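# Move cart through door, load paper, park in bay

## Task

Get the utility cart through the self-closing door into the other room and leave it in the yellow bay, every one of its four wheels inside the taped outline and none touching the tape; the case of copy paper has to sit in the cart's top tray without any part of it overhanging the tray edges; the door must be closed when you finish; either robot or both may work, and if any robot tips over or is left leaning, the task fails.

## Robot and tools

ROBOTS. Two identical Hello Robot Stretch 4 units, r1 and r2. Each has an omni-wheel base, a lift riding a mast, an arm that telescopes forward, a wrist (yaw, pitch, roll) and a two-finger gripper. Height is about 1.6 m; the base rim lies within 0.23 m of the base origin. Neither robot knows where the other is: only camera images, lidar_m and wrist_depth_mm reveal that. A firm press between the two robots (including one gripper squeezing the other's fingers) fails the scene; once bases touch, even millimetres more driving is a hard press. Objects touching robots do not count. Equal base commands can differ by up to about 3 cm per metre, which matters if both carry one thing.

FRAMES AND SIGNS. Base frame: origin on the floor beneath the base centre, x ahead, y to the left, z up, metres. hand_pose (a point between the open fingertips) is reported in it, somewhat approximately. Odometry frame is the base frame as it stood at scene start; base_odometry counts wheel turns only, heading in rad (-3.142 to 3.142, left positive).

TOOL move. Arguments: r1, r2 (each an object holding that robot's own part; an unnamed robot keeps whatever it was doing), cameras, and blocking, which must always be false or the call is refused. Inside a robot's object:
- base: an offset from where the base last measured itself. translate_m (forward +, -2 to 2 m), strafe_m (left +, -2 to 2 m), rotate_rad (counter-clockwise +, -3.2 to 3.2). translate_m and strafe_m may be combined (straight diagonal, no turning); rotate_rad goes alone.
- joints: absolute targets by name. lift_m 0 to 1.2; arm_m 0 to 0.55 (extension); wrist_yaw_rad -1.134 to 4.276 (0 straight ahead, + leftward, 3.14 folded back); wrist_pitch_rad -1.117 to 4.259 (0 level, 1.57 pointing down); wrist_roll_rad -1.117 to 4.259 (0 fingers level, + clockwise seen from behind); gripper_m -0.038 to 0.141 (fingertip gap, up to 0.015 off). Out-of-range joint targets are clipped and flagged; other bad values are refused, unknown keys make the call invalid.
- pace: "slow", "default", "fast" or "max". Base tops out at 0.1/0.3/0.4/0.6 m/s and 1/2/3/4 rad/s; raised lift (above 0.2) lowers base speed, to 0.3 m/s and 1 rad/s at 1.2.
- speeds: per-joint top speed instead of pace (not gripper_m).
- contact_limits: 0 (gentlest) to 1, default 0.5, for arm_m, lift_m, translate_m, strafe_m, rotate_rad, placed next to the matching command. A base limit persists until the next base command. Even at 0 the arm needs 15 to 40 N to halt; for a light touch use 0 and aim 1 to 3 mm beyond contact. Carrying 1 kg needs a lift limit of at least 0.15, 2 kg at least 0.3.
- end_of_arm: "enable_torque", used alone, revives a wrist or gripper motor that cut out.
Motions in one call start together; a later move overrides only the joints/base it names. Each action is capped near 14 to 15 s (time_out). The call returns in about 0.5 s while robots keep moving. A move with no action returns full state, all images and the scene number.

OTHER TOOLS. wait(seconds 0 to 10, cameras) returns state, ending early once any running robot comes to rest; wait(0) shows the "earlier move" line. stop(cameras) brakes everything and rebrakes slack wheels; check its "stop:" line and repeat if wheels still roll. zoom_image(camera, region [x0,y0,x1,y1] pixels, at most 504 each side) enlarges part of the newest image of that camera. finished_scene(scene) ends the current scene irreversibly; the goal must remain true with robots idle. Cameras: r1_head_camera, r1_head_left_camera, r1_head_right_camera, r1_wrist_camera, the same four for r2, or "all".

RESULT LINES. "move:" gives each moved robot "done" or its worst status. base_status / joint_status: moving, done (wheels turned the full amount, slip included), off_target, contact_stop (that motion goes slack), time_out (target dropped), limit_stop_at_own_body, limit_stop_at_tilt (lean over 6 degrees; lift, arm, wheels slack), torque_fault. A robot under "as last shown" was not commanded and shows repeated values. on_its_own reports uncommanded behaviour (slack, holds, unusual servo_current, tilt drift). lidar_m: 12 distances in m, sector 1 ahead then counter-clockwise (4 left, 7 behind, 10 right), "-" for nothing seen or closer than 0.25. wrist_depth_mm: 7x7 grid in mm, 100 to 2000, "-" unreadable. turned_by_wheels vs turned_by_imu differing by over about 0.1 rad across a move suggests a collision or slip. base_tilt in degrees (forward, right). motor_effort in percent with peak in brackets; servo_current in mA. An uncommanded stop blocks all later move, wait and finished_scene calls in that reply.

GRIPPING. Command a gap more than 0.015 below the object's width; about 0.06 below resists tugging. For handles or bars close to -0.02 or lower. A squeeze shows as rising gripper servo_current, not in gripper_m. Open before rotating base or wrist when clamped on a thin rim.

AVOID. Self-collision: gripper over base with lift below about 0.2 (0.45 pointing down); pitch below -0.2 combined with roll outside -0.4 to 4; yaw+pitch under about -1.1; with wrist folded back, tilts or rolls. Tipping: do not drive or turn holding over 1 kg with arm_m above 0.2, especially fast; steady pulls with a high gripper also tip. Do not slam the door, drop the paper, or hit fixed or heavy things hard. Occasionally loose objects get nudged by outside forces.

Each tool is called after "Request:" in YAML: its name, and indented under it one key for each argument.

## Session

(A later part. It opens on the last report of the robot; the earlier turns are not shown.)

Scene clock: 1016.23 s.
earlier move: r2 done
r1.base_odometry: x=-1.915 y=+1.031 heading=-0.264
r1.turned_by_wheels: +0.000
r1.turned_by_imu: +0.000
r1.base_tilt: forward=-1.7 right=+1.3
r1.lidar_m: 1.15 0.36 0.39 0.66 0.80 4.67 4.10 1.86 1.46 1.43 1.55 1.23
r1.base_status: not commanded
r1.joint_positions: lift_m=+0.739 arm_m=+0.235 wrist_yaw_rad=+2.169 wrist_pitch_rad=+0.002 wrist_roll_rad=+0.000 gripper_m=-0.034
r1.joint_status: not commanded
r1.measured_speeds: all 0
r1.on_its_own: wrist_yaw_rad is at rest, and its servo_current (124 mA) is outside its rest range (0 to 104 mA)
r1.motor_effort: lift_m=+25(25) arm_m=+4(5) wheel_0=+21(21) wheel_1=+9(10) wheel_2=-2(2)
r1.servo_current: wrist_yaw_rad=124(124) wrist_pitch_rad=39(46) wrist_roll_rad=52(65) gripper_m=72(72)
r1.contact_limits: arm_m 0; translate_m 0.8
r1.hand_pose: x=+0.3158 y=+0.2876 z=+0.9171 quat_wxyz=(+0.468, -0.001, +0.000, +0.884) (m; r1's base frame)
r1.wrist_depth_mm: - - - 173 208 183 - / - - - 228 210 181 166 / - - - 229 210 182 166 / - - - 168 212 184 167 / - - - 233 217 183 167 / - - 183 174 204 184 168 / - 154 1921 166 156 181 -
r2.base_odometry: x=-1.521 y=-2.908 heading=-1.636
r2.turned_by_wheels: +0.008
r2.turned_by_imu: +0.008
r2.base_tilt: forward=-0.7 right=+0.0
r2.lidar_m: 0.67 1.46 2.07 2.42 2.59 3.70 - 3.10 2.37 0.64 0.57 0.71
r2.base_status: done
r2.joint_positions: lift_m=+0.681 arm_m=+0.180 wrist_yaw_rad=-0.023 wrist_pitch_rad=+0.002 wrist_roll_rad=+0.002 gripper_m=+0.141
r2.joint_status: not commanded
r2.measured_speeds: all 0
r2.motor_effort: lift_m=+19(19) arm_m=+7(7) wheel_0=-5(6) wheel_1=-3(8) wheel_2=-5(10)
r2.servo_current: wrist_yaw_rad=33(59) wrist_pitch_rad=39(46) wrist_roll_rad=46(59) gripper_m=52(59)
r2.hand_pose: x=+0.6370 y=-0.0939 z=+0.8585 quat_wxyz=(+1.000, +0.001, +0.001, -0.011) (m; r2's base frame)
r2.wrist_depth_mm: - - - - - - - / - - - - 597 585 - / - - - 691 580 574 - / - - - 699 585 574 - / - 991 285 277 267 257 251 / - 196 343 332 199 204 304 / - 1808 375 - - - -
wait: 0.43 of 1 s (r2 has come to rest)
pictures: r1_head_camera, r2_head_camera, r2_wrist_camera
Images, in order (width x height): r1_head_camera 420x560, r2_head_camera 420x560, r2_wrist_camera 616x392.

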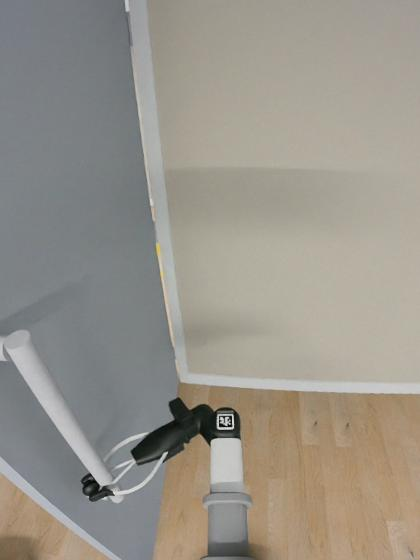

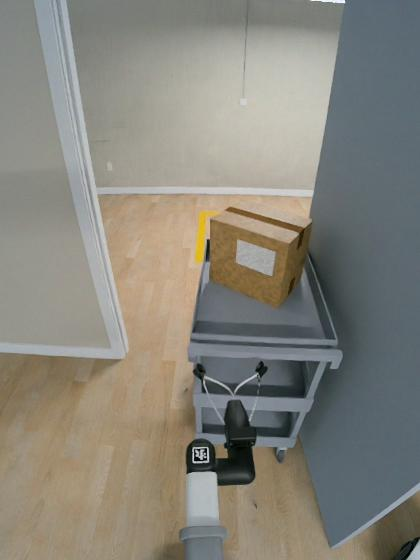

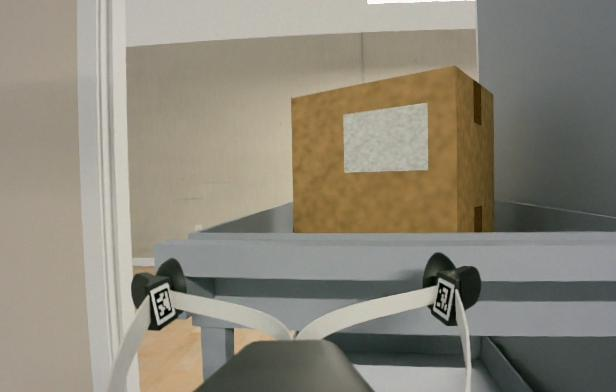

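Request:
move:
  blocking: false
  r2: {"base":{"strafe_m":-0.12},"pace":"slow"}

Request:
wait:
  seconds: 1.8
  cameras: ["r2_wrist_camera"]

Request:
move:
  blocking: false
  r2: {"base":{"translate_m":0.27},"pace":"slow"}

Request:
wait:
  seconds: 3.6
  cameras: ["r2_wrist_camera","r2_head_camera"]

Scene clock: 1024.67 s.
move: r2 moving
r1.base_odometry: x=-1.915 y=+1.031 heading=-0.264
r1.turned_by_wheels: +0.000
r1.turned_by_imu: +0.000
r1.base_tilt: forward=-1.7 right=+1.3
r1.lidar_m: 1.14 0.38 0.39 0.64 0.80 4.69 4.12 1.88 1.45 1.42 1.55 1.22
r1.base_status: not commanded
r1.joint_positions: lift_m=+0.739 arm_m=+0.235 wrist_yaw_rad=+2.169 wrist_pitch_rad=+0.002 wrist_roll_rad=+0.000 gripper_m=-0.034
r1.joint_status: not commanded
r1.measured_speeds: all 0
r1.motor_effort: lift_m=+25(25) arm_m=+4(5) wheel_0=+21(21) wheel_1=+9(9) wheel_2=-2(2)
r1.servo_current: wrist_yaw_rad=117(117) wrist_pitch_rad=46(52) wrist_roll_rad=39(65) gripper_m=72(72)
r1.contact_limits: arm_m 0; translate_m 0.8
r1.hand_pose: x=+0.3158 y=+0.2876 z=+0.9171 quat_wxyz=(+0.468, -0.001, +0.000, +0.884) (m; r1's base frame)
r1.wrist_depth_mm: - - - 173 208 183 - / - - - 229 208 181 166 / - - - 229 211 182 166 / - - - 169 211 183 167 / - - - 232 216 184 168 / - - 183 175 205 184 168 / - 154 1921 166 156 181 -
r2.base_odometry: x=-1.536 y=-2.907 heading=-1.636
r2.turned_by_wheels: +0.000
r2.turned_by_imu: +0.000
r2.base_tilt: forward=-0.6 right=+0.1
r2.lidar_m: 0.67 1.45 2.07 2.45 2.61 3.72 - 3.12 2.37 0.64 0.57 0.70
r2.base_status: strafe_m moving
r2.joint_positions: lift_m=+0.681 arm_m=+0.180 wrist_yaw_rad=-0.023 wrist_pitch_rad=+0.002 wrist_roll_rad=+0.002 gripper_m=+0.141
r2.joint_status: not commanded
r2.measured_speeds: translate_m=+0.000 strafe_m=-0.057 rotate_rad=+0.002 lift_m=+0.000 arm_m=+0.000 wrist_yaw_rad=+0.000 wrist_pitch_rad=+0.000 wrist_roll_rad=+0.000
r2.motor_effort: lift_m=+19(19) arm_m=+7(7) wheel_0=+5(9) wheel_1=-9(9) wheel_2=+0(4)
r2.servo_current: wrist_yaw_rad=46(59) wrist_pitch_rad=39(46) wrist_roll_rad=59(59) gripper_m=52(52)
r2.hand_pose: x=+0.6370 y=-0.0939 z=+0.8585 quat_wxyz=(+1.000, +0.001, +0.001, -0.011) (m; r2's base frame)
r2.wrist_depth_mm: - - - - - - - / - - - - 591 615 - / - - - 683 569 615 - / - - - 683 580 609 - / - 1008 283 276 266 257 250 / - 219 340 330 199 204 306 / - 1808 357 - - - -
pictures: none

Scene clock: 1026.47 s.
earlier move: r2 moving
r1.base_odometry: x=-1.915 y=+1.031 heading=-0.264
r1.turned_by_wheels: +0.000
r1.turned_by_imu: +0.000
r1.base_tilt: forward=-1.6 right=+1.3
r1.lidar_m: 1.14 0.36 0.37 0.54 0.64 4.66 4.10 1.92 1.46 1.42 1.54 1.22
r1.base_status: not commanded
r1.joint_positions: lift_m=+0.739 arm_m=+0.235 wrist_yaw_rad=+2.169 wrist_pitch_rad=+0.002 wrist_roll_rad=+0.000 gripper_m=-0.034
r1.joint_status: not commanded
r1.measured_speeds: all 0
r1.on_its_own: wrist_yaw_rad is at rest, and its servo_current (117 mA) is outside its rest range (0 to 104 mA)
r1.motor_effort: lift_m=+25(25) arm_m=+4(5) wheel_0=+21(21) wheel_1=+9(10) wheel_2=-2(2)
r1.servo_current: wrist_yaw_rad=117(124) wrist_pitch_rad=33(52) wrist_roll_rad=52(65) gripper_m=72(78)
r1.contact_limits: arm_m 0; translate_m 0.8
r1.hand_pose: x=+0.3158 y=+0.2876 z=+0.9171 quat_wxyz=(+0.468, -0.001, +0.000, +0.884) (m; r1's base frame)
r1.wrist_depth_mm: - - - 173 208 184 - / - - - 228 210 181 166 / - - - 229 209 183 166 / - - 768 169 211 183 167 / - - - 232 217 184 167 / - - 183 175 205 184 168 / - 154 1921 167 156 183 -
r2.base_odometry: x=-1.641 y=-2.900 heading=-1.636
r2.turned_by_wheels: +0.000
r2.turned_by_imu: +0.000
r2.base_tilt: forward=-0.7 right=+0.1
r2.lidar_m: 0.65 1.48 2.07 2.54 2.69 3.83 - 2.93 2.27 0.56 0.50 0.55
r2.base_status: strafe_m moving
r2.joint_positions: lift_m=+0.681 arm_m=+0.180 wrist_yaw_rad=-0.023 wrist_pitch_rad=+0.002 wrist_roll_rad=+0.002 gripper_m=+0.141
r2.joint_status: not commanded
r2.measured_speeds: all 0
r2.motor_effort: lift_m=+19(19) arm_m=+7(7) wheel_0=+4(9) wheel_1=-4(9) wheel_2=+0(4)
r2.servo_current: wrist_yaw_rad=46(65) wrist_pitch_rad=39(52) wrist_roll_rad=46(59) gripper_m=52(59)
r2.hand_pose: x=+0.6370 y=-0.0939 z=+0.8585 quat_wxyz=(+1.000, +0.001, +0.001, -0.011) (m; r2's base frame)
r2.wrist_depth_mm: - - - - - - - / - - - 627 615 - - / 1008 - - 597 580 - - / 1008 - 715 609 580 - - / 290 282 270 262 254 245 238 / 304 218 327 319 198 240 290 / - 1661 1863 - - - 301
wait: 1.80 s; no rest
pictures: r2_wrist_camera
Images, in order (width x height): r2_wrist_camera 616x392.

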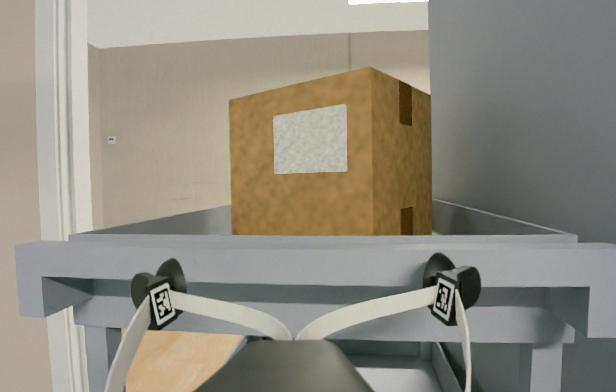

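Scene clock: 1026.97 s.
earlier move: r2 done
move: r2 moving
r1.base_odometry: x=-1.915 y=+1.031 heading=-0.264
r1.turned_by_wheels: +0.000
r1.turned_by_imu: +0.000
r1.base_tilt: forward=-1.6 right=+1.3
r1.lidar_m: 1.15 0.36 0.39 0.54 0.64 4.68 4.09 1.86 1.47 1.42 1.52 1.24
r1.base_status: not commanded
r1.joint_positions: lift_m=+0.739 arm_m=+0.235 wrist_yaw_rad=+2.169 wrist_pitch_rad=+0.002 wrist_roll_rad=+0.000 gripper_m=-0.034
r1.joint_status: not commanded
r1.measured_speeds: all 0
r1.motor_effort: lift_m=+25(25) arm_m=+4(5) wheel_0=+21(21) wheel_1=+9(10) wheel_2=-2(2)
r1.servo_current: wrist_yaw_rad=124(124) wrist_pitch_rad=39(46) wrist_roll_rad=52(59) gripper_m=72(72)
r1.contact_limits: arm_m 0; translate_m 0.8
r1.hand_pose: x=+0.3158 y=+0.2876 z=+0.9171 quat_wxyz=(+0.468, -0.001, +0.000, +0.884) (m; r1's base frame)
r1.wrist_depth_mm: - - - 173 207 183 - / - - - 227 209 181 166 / - - - 230 211 182 166 / - - 750 168 212 183 167 / - - - 232 216 183 168 / - - 183 175 204 184 168 / - 154 1983 166 156 181 -
r2.base_odometry: x=-1.642 y=-2.912 heading=-1.636
r2.turned_by_wheels: +0.000
r2.turned_by_imu: +0.000
r2.base_tilt: forward=-0.7 right=+0.1
r2.lidar_m: 0.65 1.49 2.05 2.55 2.69 3.88 - 2.93 2.25 0.53 0.48 0.58
r2.base_status: translate_m moving
r2.joint_positions: lift_m=+0.681 arm_m=+0.180 wrist_yaw_rad=-0.023 wrist_pitch_rad=+0.002 wrist_roll_rad=+0.002 gripper_m=+0.141
r2.joint_status: not commanded
r2.measured_speeds: translate_m=+0.044 strafe_m=+0.001 rotate_rad=-0.003 lift_m=+0.000 arm_m=+0.000 wrist_yaw_rad=+0.000 wrist_pitch_rad=+0.000 wrist_roll_rad=+0.000
r2.motor_effort: lift_m=+19(19) arm_m=+7(7) wheel_0=+8(8) wheel_1=+6(7) wheel_2=-10(10)
r2.servo_current: wrist_yaw_rad=33(59) wrist_pitch_rad=46(46) wrist_roll_rad=52(52) gripper_m=52(59)
r2.hand_pose: x=+0.6370 y=-0.0939 z=+0.8585 quat_wxyz=(+1.000, +0.001, +0.001, -0.011) (m; r2's base frame)
r2.wrist_depth_mm: 960 - - - - - - / 960 - - 609 615 - - / 976 - - 580 580 - - / 976 - 707 585 580 - 404 / 274 270 258 252 244 236 231 / 306 218 254 254 243 235 270 / 976 1708 1808 - - - 297
pictures: none

Scene clock: 1030.43 s.
earlier move: r2 done
r1.base_odometry: x=-1.915 y=+1.031 heading=-0.264
r1.turned_by_wheels: +0.000
r1.turned_by_imu: +0.000
r1.base_tilt: forward=-1.6 right=+1.3
r1.lidar_m: 1.12 0.37 0.38 0.57 3.54 4.67 4.10 1.88 1.45 1.41 1.55 1.24
r1.base_status: not commanded
r1.joint_positions: lift_m=+0.739 arm_m=+0.235 wrist_yaw_rad=+2.169 wrist_pitch_rad=+0.002 wrist_roll_rad=+0.000 gripper_m=-0.034
r1.joint_status: not commanded
r1.measured_speeds: all 0
r1.on_its_own: wrist_yaw_rad is at rest, and its servo_current (117 mA) is outside its rest range (0 to 104 mA)
r1.motor_effort: lift_m=+25(25) arm_m=+5(5) wheel_0=+21(21) wheel_1=+9(10) wheel_2=-2(2)
r1.servo_current: wrist_yaw_rad=117(124) wrist_pitch_rad=39(52) wrist_roll_rad=52(72) gripper_m=72(78)
r1.contact_limits: arm_m 0; translate_m 0.8
r1.hand_pose: x=+0.3158 y=+0.2876 z=+0.9171 quat_wxyz=(+0.468, -0.001, +0.000, +0.884) (m; r1's base frame)
r1.wrist_depth_mm: - - - 173 208 183 - / - - - 228 209 181 166 / - - - 230 209 182 166 / - - - 168 212 183 167 / - - - 232 216 184 167 / - - 182 175 206 184 168 / - 154 1983 166 156 181 -
r2.base_odometry: x=-1.659 y=-3.169 heading=-1.636
r2.turned_by_wheels: +0.000
r2.turned_by_imu: +0.000
r2.base_tilt: forward=-0.7 right=+0.1
r2.lidar_m: 0.67 1.26 1.67 2.53 2.68 3.87 - 3.00 0.59 0.37 0.41 0.55
r2.base_status: done
r2.joint_positions: lift_m=+0.681 arm_m=+0.180 wrist_yaw_rad=-0.023 wrist_pitch_rad=+0.002 wrist_roll_rad=+0.002 gripper_m=+0.141
r2.joint_status: not commanded
r2.measured_speeds: all 0
r2.motor_effort: lift_m=+19(19) arm_m=+7(7) wheel_0=+4(10) wheel_1=+4(8) wheel_2=-7(13)
r2.servo_current: wrist_yaw_rad=59(59) wrist_pitch_rad=39(46) wrist_roll_rad=46(65) gripper_m=52(59)
r2.hand_pose: x=+0.6370 y=-0.0939 z=+0.8585 quat_wxyz=(+1.000, +0.001, +0.001, -0.011) (m; r2's base frame)
r2.wrist_depth_mm: - - - - - - - / - - - 634 549 - - / - - - 597 539 - - / - - - 597 549 634 - / 820 257 254 248 243 235 233 / 256 252 247 301 240 208 291 / 1808 1708 1808 - - - -
wait: 3.47 of 3.6 s (r2 has come to rest)
pictures: r2_head_camera, r2_wrist_camera
Images, in order (width x height): r2_head_camera 420x560, r2_wrist_camera 616x392.

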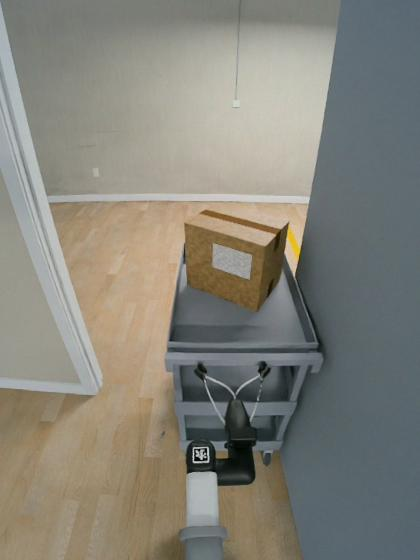

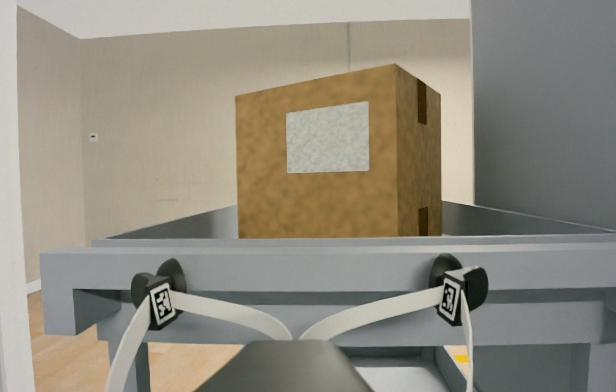

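Request:
wait:
  seconds: 0
  cameras: ["r2_head_camera","r2_wrist_camera"]

Scene clock: 1060.13 s.
r1.base_odometry: x=-1.915 y=+1.031 heading=-0.264
r1.turned_by_wheels: +0.000
r1.turned_by_imu: +0.000
r1.base_tilt: forward=-1.6 right=+1.3
r1.lidar_m: 1.12 0.38 0.38 0.58 3.56 4.67 4.07 1.89 1.46 1.41 1.55 1.24
r1.base_status: not commanded
r1.joint_positions: lift_m=+0.739 arm_m=+0.235 wrist_yaw_rad=+2.169 wrist_pitch_rad=+0.002 wrist_roll_rad=+0.000 gripper_m=-0.034
r1.joint_status: not commanded
r1.measured_speeds: all 0
r1.on_its_own: wrist_yaw_rad is at rest, and its servo_current (111 mA) is outside its rest range (0 to 104 mA)
r1.motor_effort: lift_m=+25(25) arm_m=+4(5) wheel_0=+20(21) wheel_1=+9(10) wheel_2=-2(2)
r1.servo_current: wrist_yaw_rad=111(124) wrist_pitch_rad=46(52) wrist_roll_rad=59(72) gripper_m=65(78)
r1.contact_limits: arm_m 0; translate_m 0.8
r1.hand_pose: x=+0.3158 y=+0.2876 z=+0.9171 quat_wxyz=(+0.468, -0.001, +0.000, +0.884) (m; r1's base frame)
r1.wrist_depth_mm: - - - 173 208 183 - / - - - 228 209 181 165 / - - - 229 211 182 166 / - - - 168 212 183 167 / - - - 232 217 183 167 / - - 183 175 205 185 168 / - 154 1921 166 156 181 -
r2.base_odometry: x=-1.659 y=-3.169 heading=-1.636
r2.turned_by_wheels: +0.000
r2.turned_by_imu: +0.000
r2.base_tilt: forward=-0.7 right=+0.1
r2.lidar_m: 0.64 1.27 1.67 2.54 2.71 3.83 - 2.99 0.57 0.38 0.39 0.58
r2.base_status: done
r2.joint_positions: lift_m=+0.681 arm_m=+0.180 wrist_yaw_rad=-0.023 wrist_pitch_rad=+0.002 wrist_roll_rad=+0.002 gripper_m=+0.141
r2.joint_status: not commanded
r2.measured_speeds: all 0
r2.motor_effort: lift_m=+19(19) arm_m=+7(7) wheel_0=+4(10) wheel_1=+3(8) wheel_2=-7(13)
r2.servo_current: wrist_yaw_rad=52(59) wrist_pitch_rad=46(46) wrist_roll_rad=46(65) gripper_m=52(59)
r2.hand_pose: x=+0.6370 y=-0.0939 z=+0.8585 quat_wxyz=(+1.000, +0.001, +0.001, -0.011) (m; r2's base frame)
r2.wrist_depth_mm: - - - - - - - / - - - 634 549 - - / - - - 597 544 - - / - - - 603 544 634 - / 831 257 255 249 243 236 233 / 256 253 246 303 239 208 291 / 1756 1708 1808 - - - -
pictures: r2_head_camera, r2_wrist_camera
Images, in order (width x height): r2_head_camera 420x560, r2_wrist_camera 616x392.

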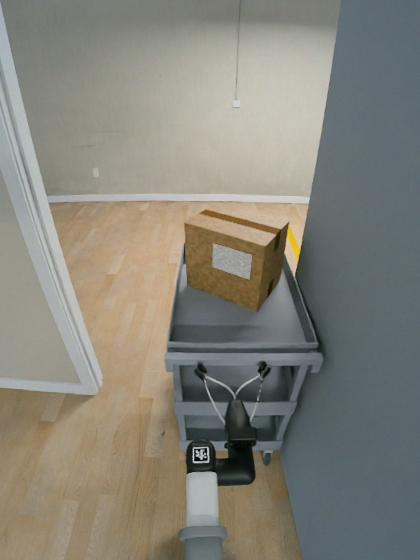

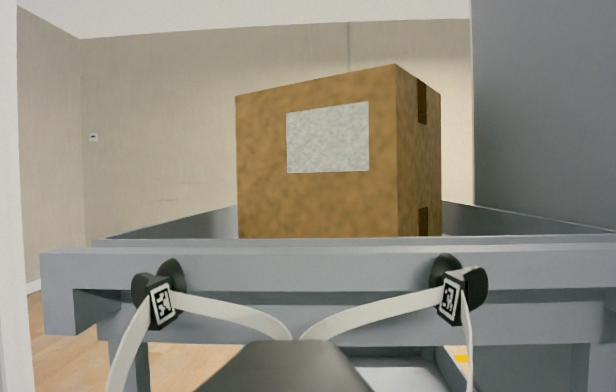

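Request:
move:
  blocking: false
  r2: {"base":{"translate_m":0.3,"strafe_m":0.04},"pace":"slow"}

Request:
wait:
  seconds: 5
  cameras: ["r2_head_camera","r2_wrist_camera"]

Scene clock: 1068.40 s.
move: r2 moving
r1.base_odometry: x=-1.915 y=+1.031 heading=-0.264
r1.turned_by_wheels: +0.000
r1.turned_by_imu: +0.000
r1.base_tilt: forward=-1.7 right=+1.2
r1.lidar_m: 1.13 0.36 0.37 0.59 3.55 4.68 4.08 1.86 1.46 1.42 1.54 1.24
r1.base_status: not commanded
r1.joint_positions: lift_m=+0.739 arm_m=+0.235 wrist_yaw_rad=+2.169 wrist_pitch_rad=+0.002 wrist_roll_rad=+0.000 gripper_m=-0.034
r1.joint_status: not commanded
r1.measured_speeds: all 0
r1.motor_effort: lift_m=+25(25) arm_m=+4(5) wheel_0=+21(21) wheel_1=+9(10) wheel_2=-2(2)
r1.servo_current: wrist_yaw_rad=111(111) wrist_pitch_rad=39(52) wrist_roll_rad=26(65) gripper_m=65(78)
r1.contact_limits: arm_m 0; translate_m 0.8
r1.hand_pose: x=+0.3158 y=+0.2876 z=+0.9171 quat_wxyz=(+0.468, -0.001, +0.000, +0.884) (m; r1's base frame)
r1.wrist_depth_mm: - - - 173 209 183 - / - - - 228 208 181 166 / - - - 229 210 182 167 / - - - 168 211 183 167 / - - - 231 216 185 168 / - - 183 175 205 185 168 / - 154 1921 166 156 181 -
r2.base_odometry: x=-1.658 y=-3.181 heading=-1.636
r2.turned_by_wheels: +0.000
r2.turned_by_imu: +0.001
r2.base_tilt: forward=-0.7 right=+0.1
r2.lidar_m: 0.65 1.25 1.64 2.52 2.70 3.89 - 2.99 0.58 0.38 0.40 0.55
r2.base_status: translate_m moving; strafe_m moving
r2.joint_positions: lift_m=+0.681 arm_m=+0.180 wrist_yaw_rad=-0.023 wrist_pitch_rad=+0.002 wrist_roll_rad=+0.002 gripper_m=+0.141
r2.joint_status: not commanded
r2.measured_speeds: translate_m=+0.049 strafe_m=+0.007 rotate_rad=+0.002 lift_m=+0.000 arm_m=+0.000 wrist_yaw_rad=+0.000 wrist_pitch_rad=+0.000 wrist_roll_rad=+0.000
r2.motor_effort: lift_m=+19(19) arm_m=+7(7) wheel_0=+7(10) wheel_1=+7(8) wheel_2=-13(14)
r2.servo_current: wrist_yaw_rad=46(52) wrist_pitch_rad=46(46) wrist_roll_rad=52(52) gripper_m=52(59)
r2.hand_pose: x=+0.6370 y=-0.0939 z=+0.8585 quat_wxyz=(+1.000, +0.001, +0.001, -0.011) (m; r2's base frame)
r2.wrist_depth_mm: - - - - - - - / - - - 621 549 - - / - - - 591 539 - - / - - - 597 539 640 - / - 256 252 248 242 235 233 / 254 250 244 301 238 205 290 / 1808 1756 1808 - - - -
pictures: none

Scene clock: 1072.20 s.
earlier move: r2 done
r1.base_odometry: x=-1.915 y=+1.031 heading=-0.264
r1.turned_by_wheels: +0.000
r1.turned_by_imu: +0.000
r1.base_tilt: forward=-1.6 right=+1.3
r1.lidar_m: 1.12 0.36 0.38 3.28 3.54 4.65 4.09 1.87 1.46 1.42 1.54 1.22
r1.base_status: not commanded
r1.joint_positions: lift_m=+0.739 arm_m=+0.235 wrist_yaw_rad=+2.169 wrist_pitch_rad=+0.002 wrist_roll_rad=+0.000 gripper_m=-0.034
r1.joint_status: not commanded
r1.measured_speeds: all 0
r1.motor_effort: lift_m=+25(25) arm_m=+4(5) wheel_0=+21(22) wheel_1=+9(10) wheel_2=-2(2)
r1.servo_current: wrist_yaw_rad=104(124) wrist_pitch_rad=46(52) wrist_roll_rad=39(72) gripper_m=65(78)
r1.contact_limits: arm_m 0; translate_m 0.8
r1.hand_pose: x=+0.3158 y=+0.2876 z=+0.9171 quat_wxyz=(+0.468, -0.001, +0.000, +0.884) (m; r1's base frame)
r1.wrist_depth_mm: - - - 173 208 183 - / - - - 229 208 181 166 / - - - 229 210 182 166 / - - - 168 212 183 167 / - - - 232 216 184 167 / - - 183 175 206 184 167 / - 154 1983 166 156 182 -
r2.base_odometry: x=-1.638 y=-3.471 heading=-1.636
r2.turned_by_wheels: +0.000
r2.turned_by_imu: +0.000
r2.base_tilt: forward=-0.7 right=+0.1
r2.lidar_m: 0.67 0.98 1.21 2.45 2.62 3.76 - 3.07 0.45 0.39 0.43 0.61
r2.base_status: done
r2.joint_positions: lift_m=+0.681 arm_m=+0.180 wrist_yaw_rad=-0.023 wrist_pitch_rad=+0.002 wrist_roll_rad=+0.002 gripper_m=+0.141
r2.joint_status: not commanded
r2.measured_speeds: all 0
r2.motor_effort: lift_m=+19(19) arm_m=+7(7) wheel_0=+3(10) wheel_1=+4(9) wheel_2=-6(14)
r2.servo_current: wrist_yaw_rad=46(59) wrist_pitch_rad=39(52) wrist_roll_rad=59(59) gripper_m=59(59)
r2.hand_pose: x=+0.6370 y=-0.0940 z=+0.8585 quat_wxyz=(+1.000, +0.001, +0.001, -0.011) (m; r2's base frame)
r2.wrist_depth_mm: - - - - - - - / - - - - 549 - - / - - - 634 539 - - / - - - 640 549 691 - / - - 254 248 241 236 234 / - 253 249 301 238 234 290 / 1863 1756 324 - - - 1661
wait: 3.80 of 5 s (r2 has come to rest)
pictures: r2_head_camera, r2_wrist_camera
Images, in order (width x height): r2_head_camera 420x560, r2_wrist_camera 616x392.

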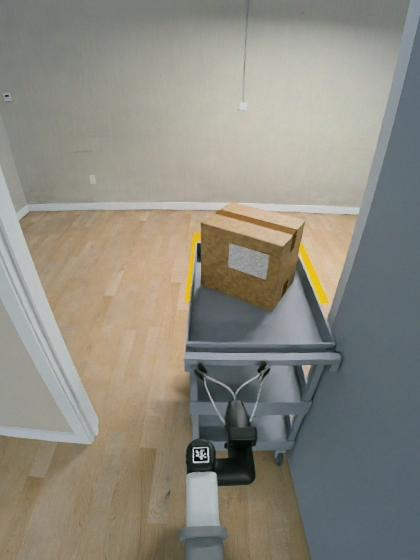

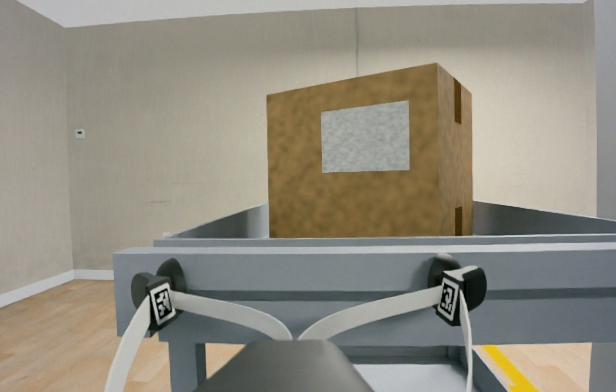

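Request:
zoom_image:
  camera: "r2_head_camera"
  region: [170, 200, 420, 560]

Request:
wait:
  seconds: 0
  cameras: ["r2_head_right_camera","r2_head_left_camera"]

Scaled by 1.400 from the camera's 420x560 image, which has a finer 1200x1600 frame.

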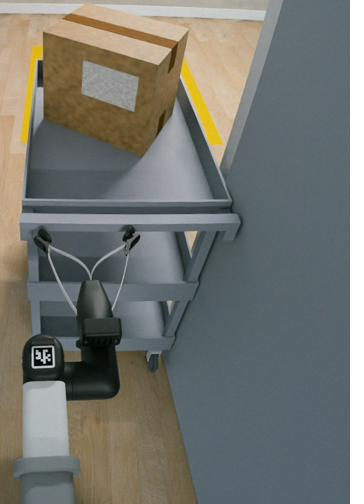

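Scene clock: 1089.37 s.
r1.base_odometry: x=-1.915 y=+1.031 heading=-0.264
r1.turned_by_wheels: +0.000
r1.turned_by_imu: +0.000
r1.base_tilt: forward=-1.6 right=+1.3
r1.lidar_m: 1.13 0.35 0.37 3.28 3.58 4.67 4.11 1.87 1.47 1.43 1.53 1.23
r1.base_status: not commanded
r1.joint_positions: lift_m=+0.739 arm_m=+0.235 wrist_yaw_rad=+2.169 wrist_pitch_rad=+0.002 wrist_roll_rad=+0.000 gripper_m=-0.034
r1.joint_status: not commanded
r1.measured_speeds: all 0
r1.motor_effort: lift_m=+25(25) arm_m=+5(5) wheel_0=+21(22) wheel_1=+9(10) wheel_2=-2(2)
r1.servo_current: wrist_yaw_rad=91(124) wrist_pitch_rad=46(52) wrist_roll_rad=39(72) gripper_m=72(78)
r1.contact_limits: arm_m 0; translate_m 0.8
r1.hand_pose: x=+0.3158 y=+0.2876 z=+0.9171 quat_wxyz=(+0.468, -0.001, +0.000, +0.884) (m; r1's base frame)
r1.wrist_depth_mm: - - - 173 208 183 - / - - - 228 209 181 166 / - - - 229 210 182 166 / - - - 167 211 183 167 / - - - 231 216 184 168 / - - 183 175 205 185 168 / - 154 1983 166 156 181 -
r2.base_odometry: x=-1.638 y=-3.471 heading=-1.636
r2.turned_by_wheels: +0.000
r2.turned_by_imu: +0.000
r2.base_tilt: forward=-0.7 right=+0.1
r2.lidar_m: 0.65 0.97 1.19 2.47 2.59 3.78 - 3.08 0.44 0.42 0.42 0.61
r2.base_status: done
r2.joint_positions: lift_m=+0.681 arm_m=+0.180 wrist_yaw_rad=-0.023 wrist_pitch_rad=+0.002 wrist_roll_rad=+0.002 gripper_m=+0.141
r2.joint_status: not commanded
r2.measured_speeds: all 0
r2.motor_effort: lift_m=+19(19) arm_m=+7(7) wheel_0=+3(10) wheel_1=+4(9) wheel_2=-7(14)
r2.servo_current: wrist_yaw_rad=59(59) wrist_pitch_rad=46(52) wrist_roll_rad=59(59) gripper_m=52(59)
r2.hand_pose: x=+0.6370 y=-0.0940 z=+0.8585 quat_wxyz=(+1.000, +0.001, +0.001, -0.011) (m; r2's base frame)
r2.wrist_depth_mm: - - - - - - - / - - - - 554 - - / - - - 627 539 - - / - - - 627 544 683 - / - - 254 249 243 236 234 / - 254 249 303 238 236 291 / 1921 1808 322 - - - 1708
pictures: r2_head_left_camera, r2_head_right_camera
Images, in order (width x height): r2_head_left_camera 420x672, r2_head_right_camera 420x672.

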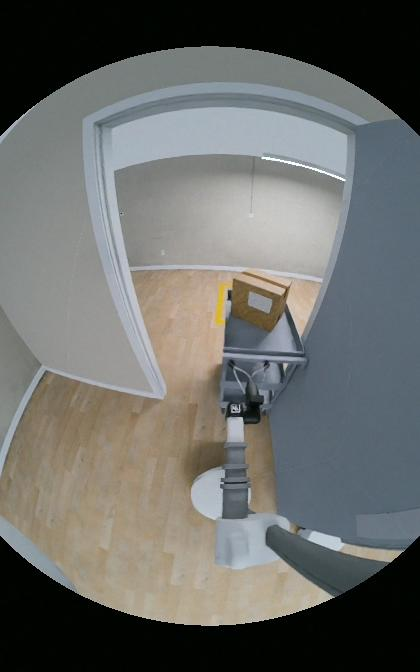

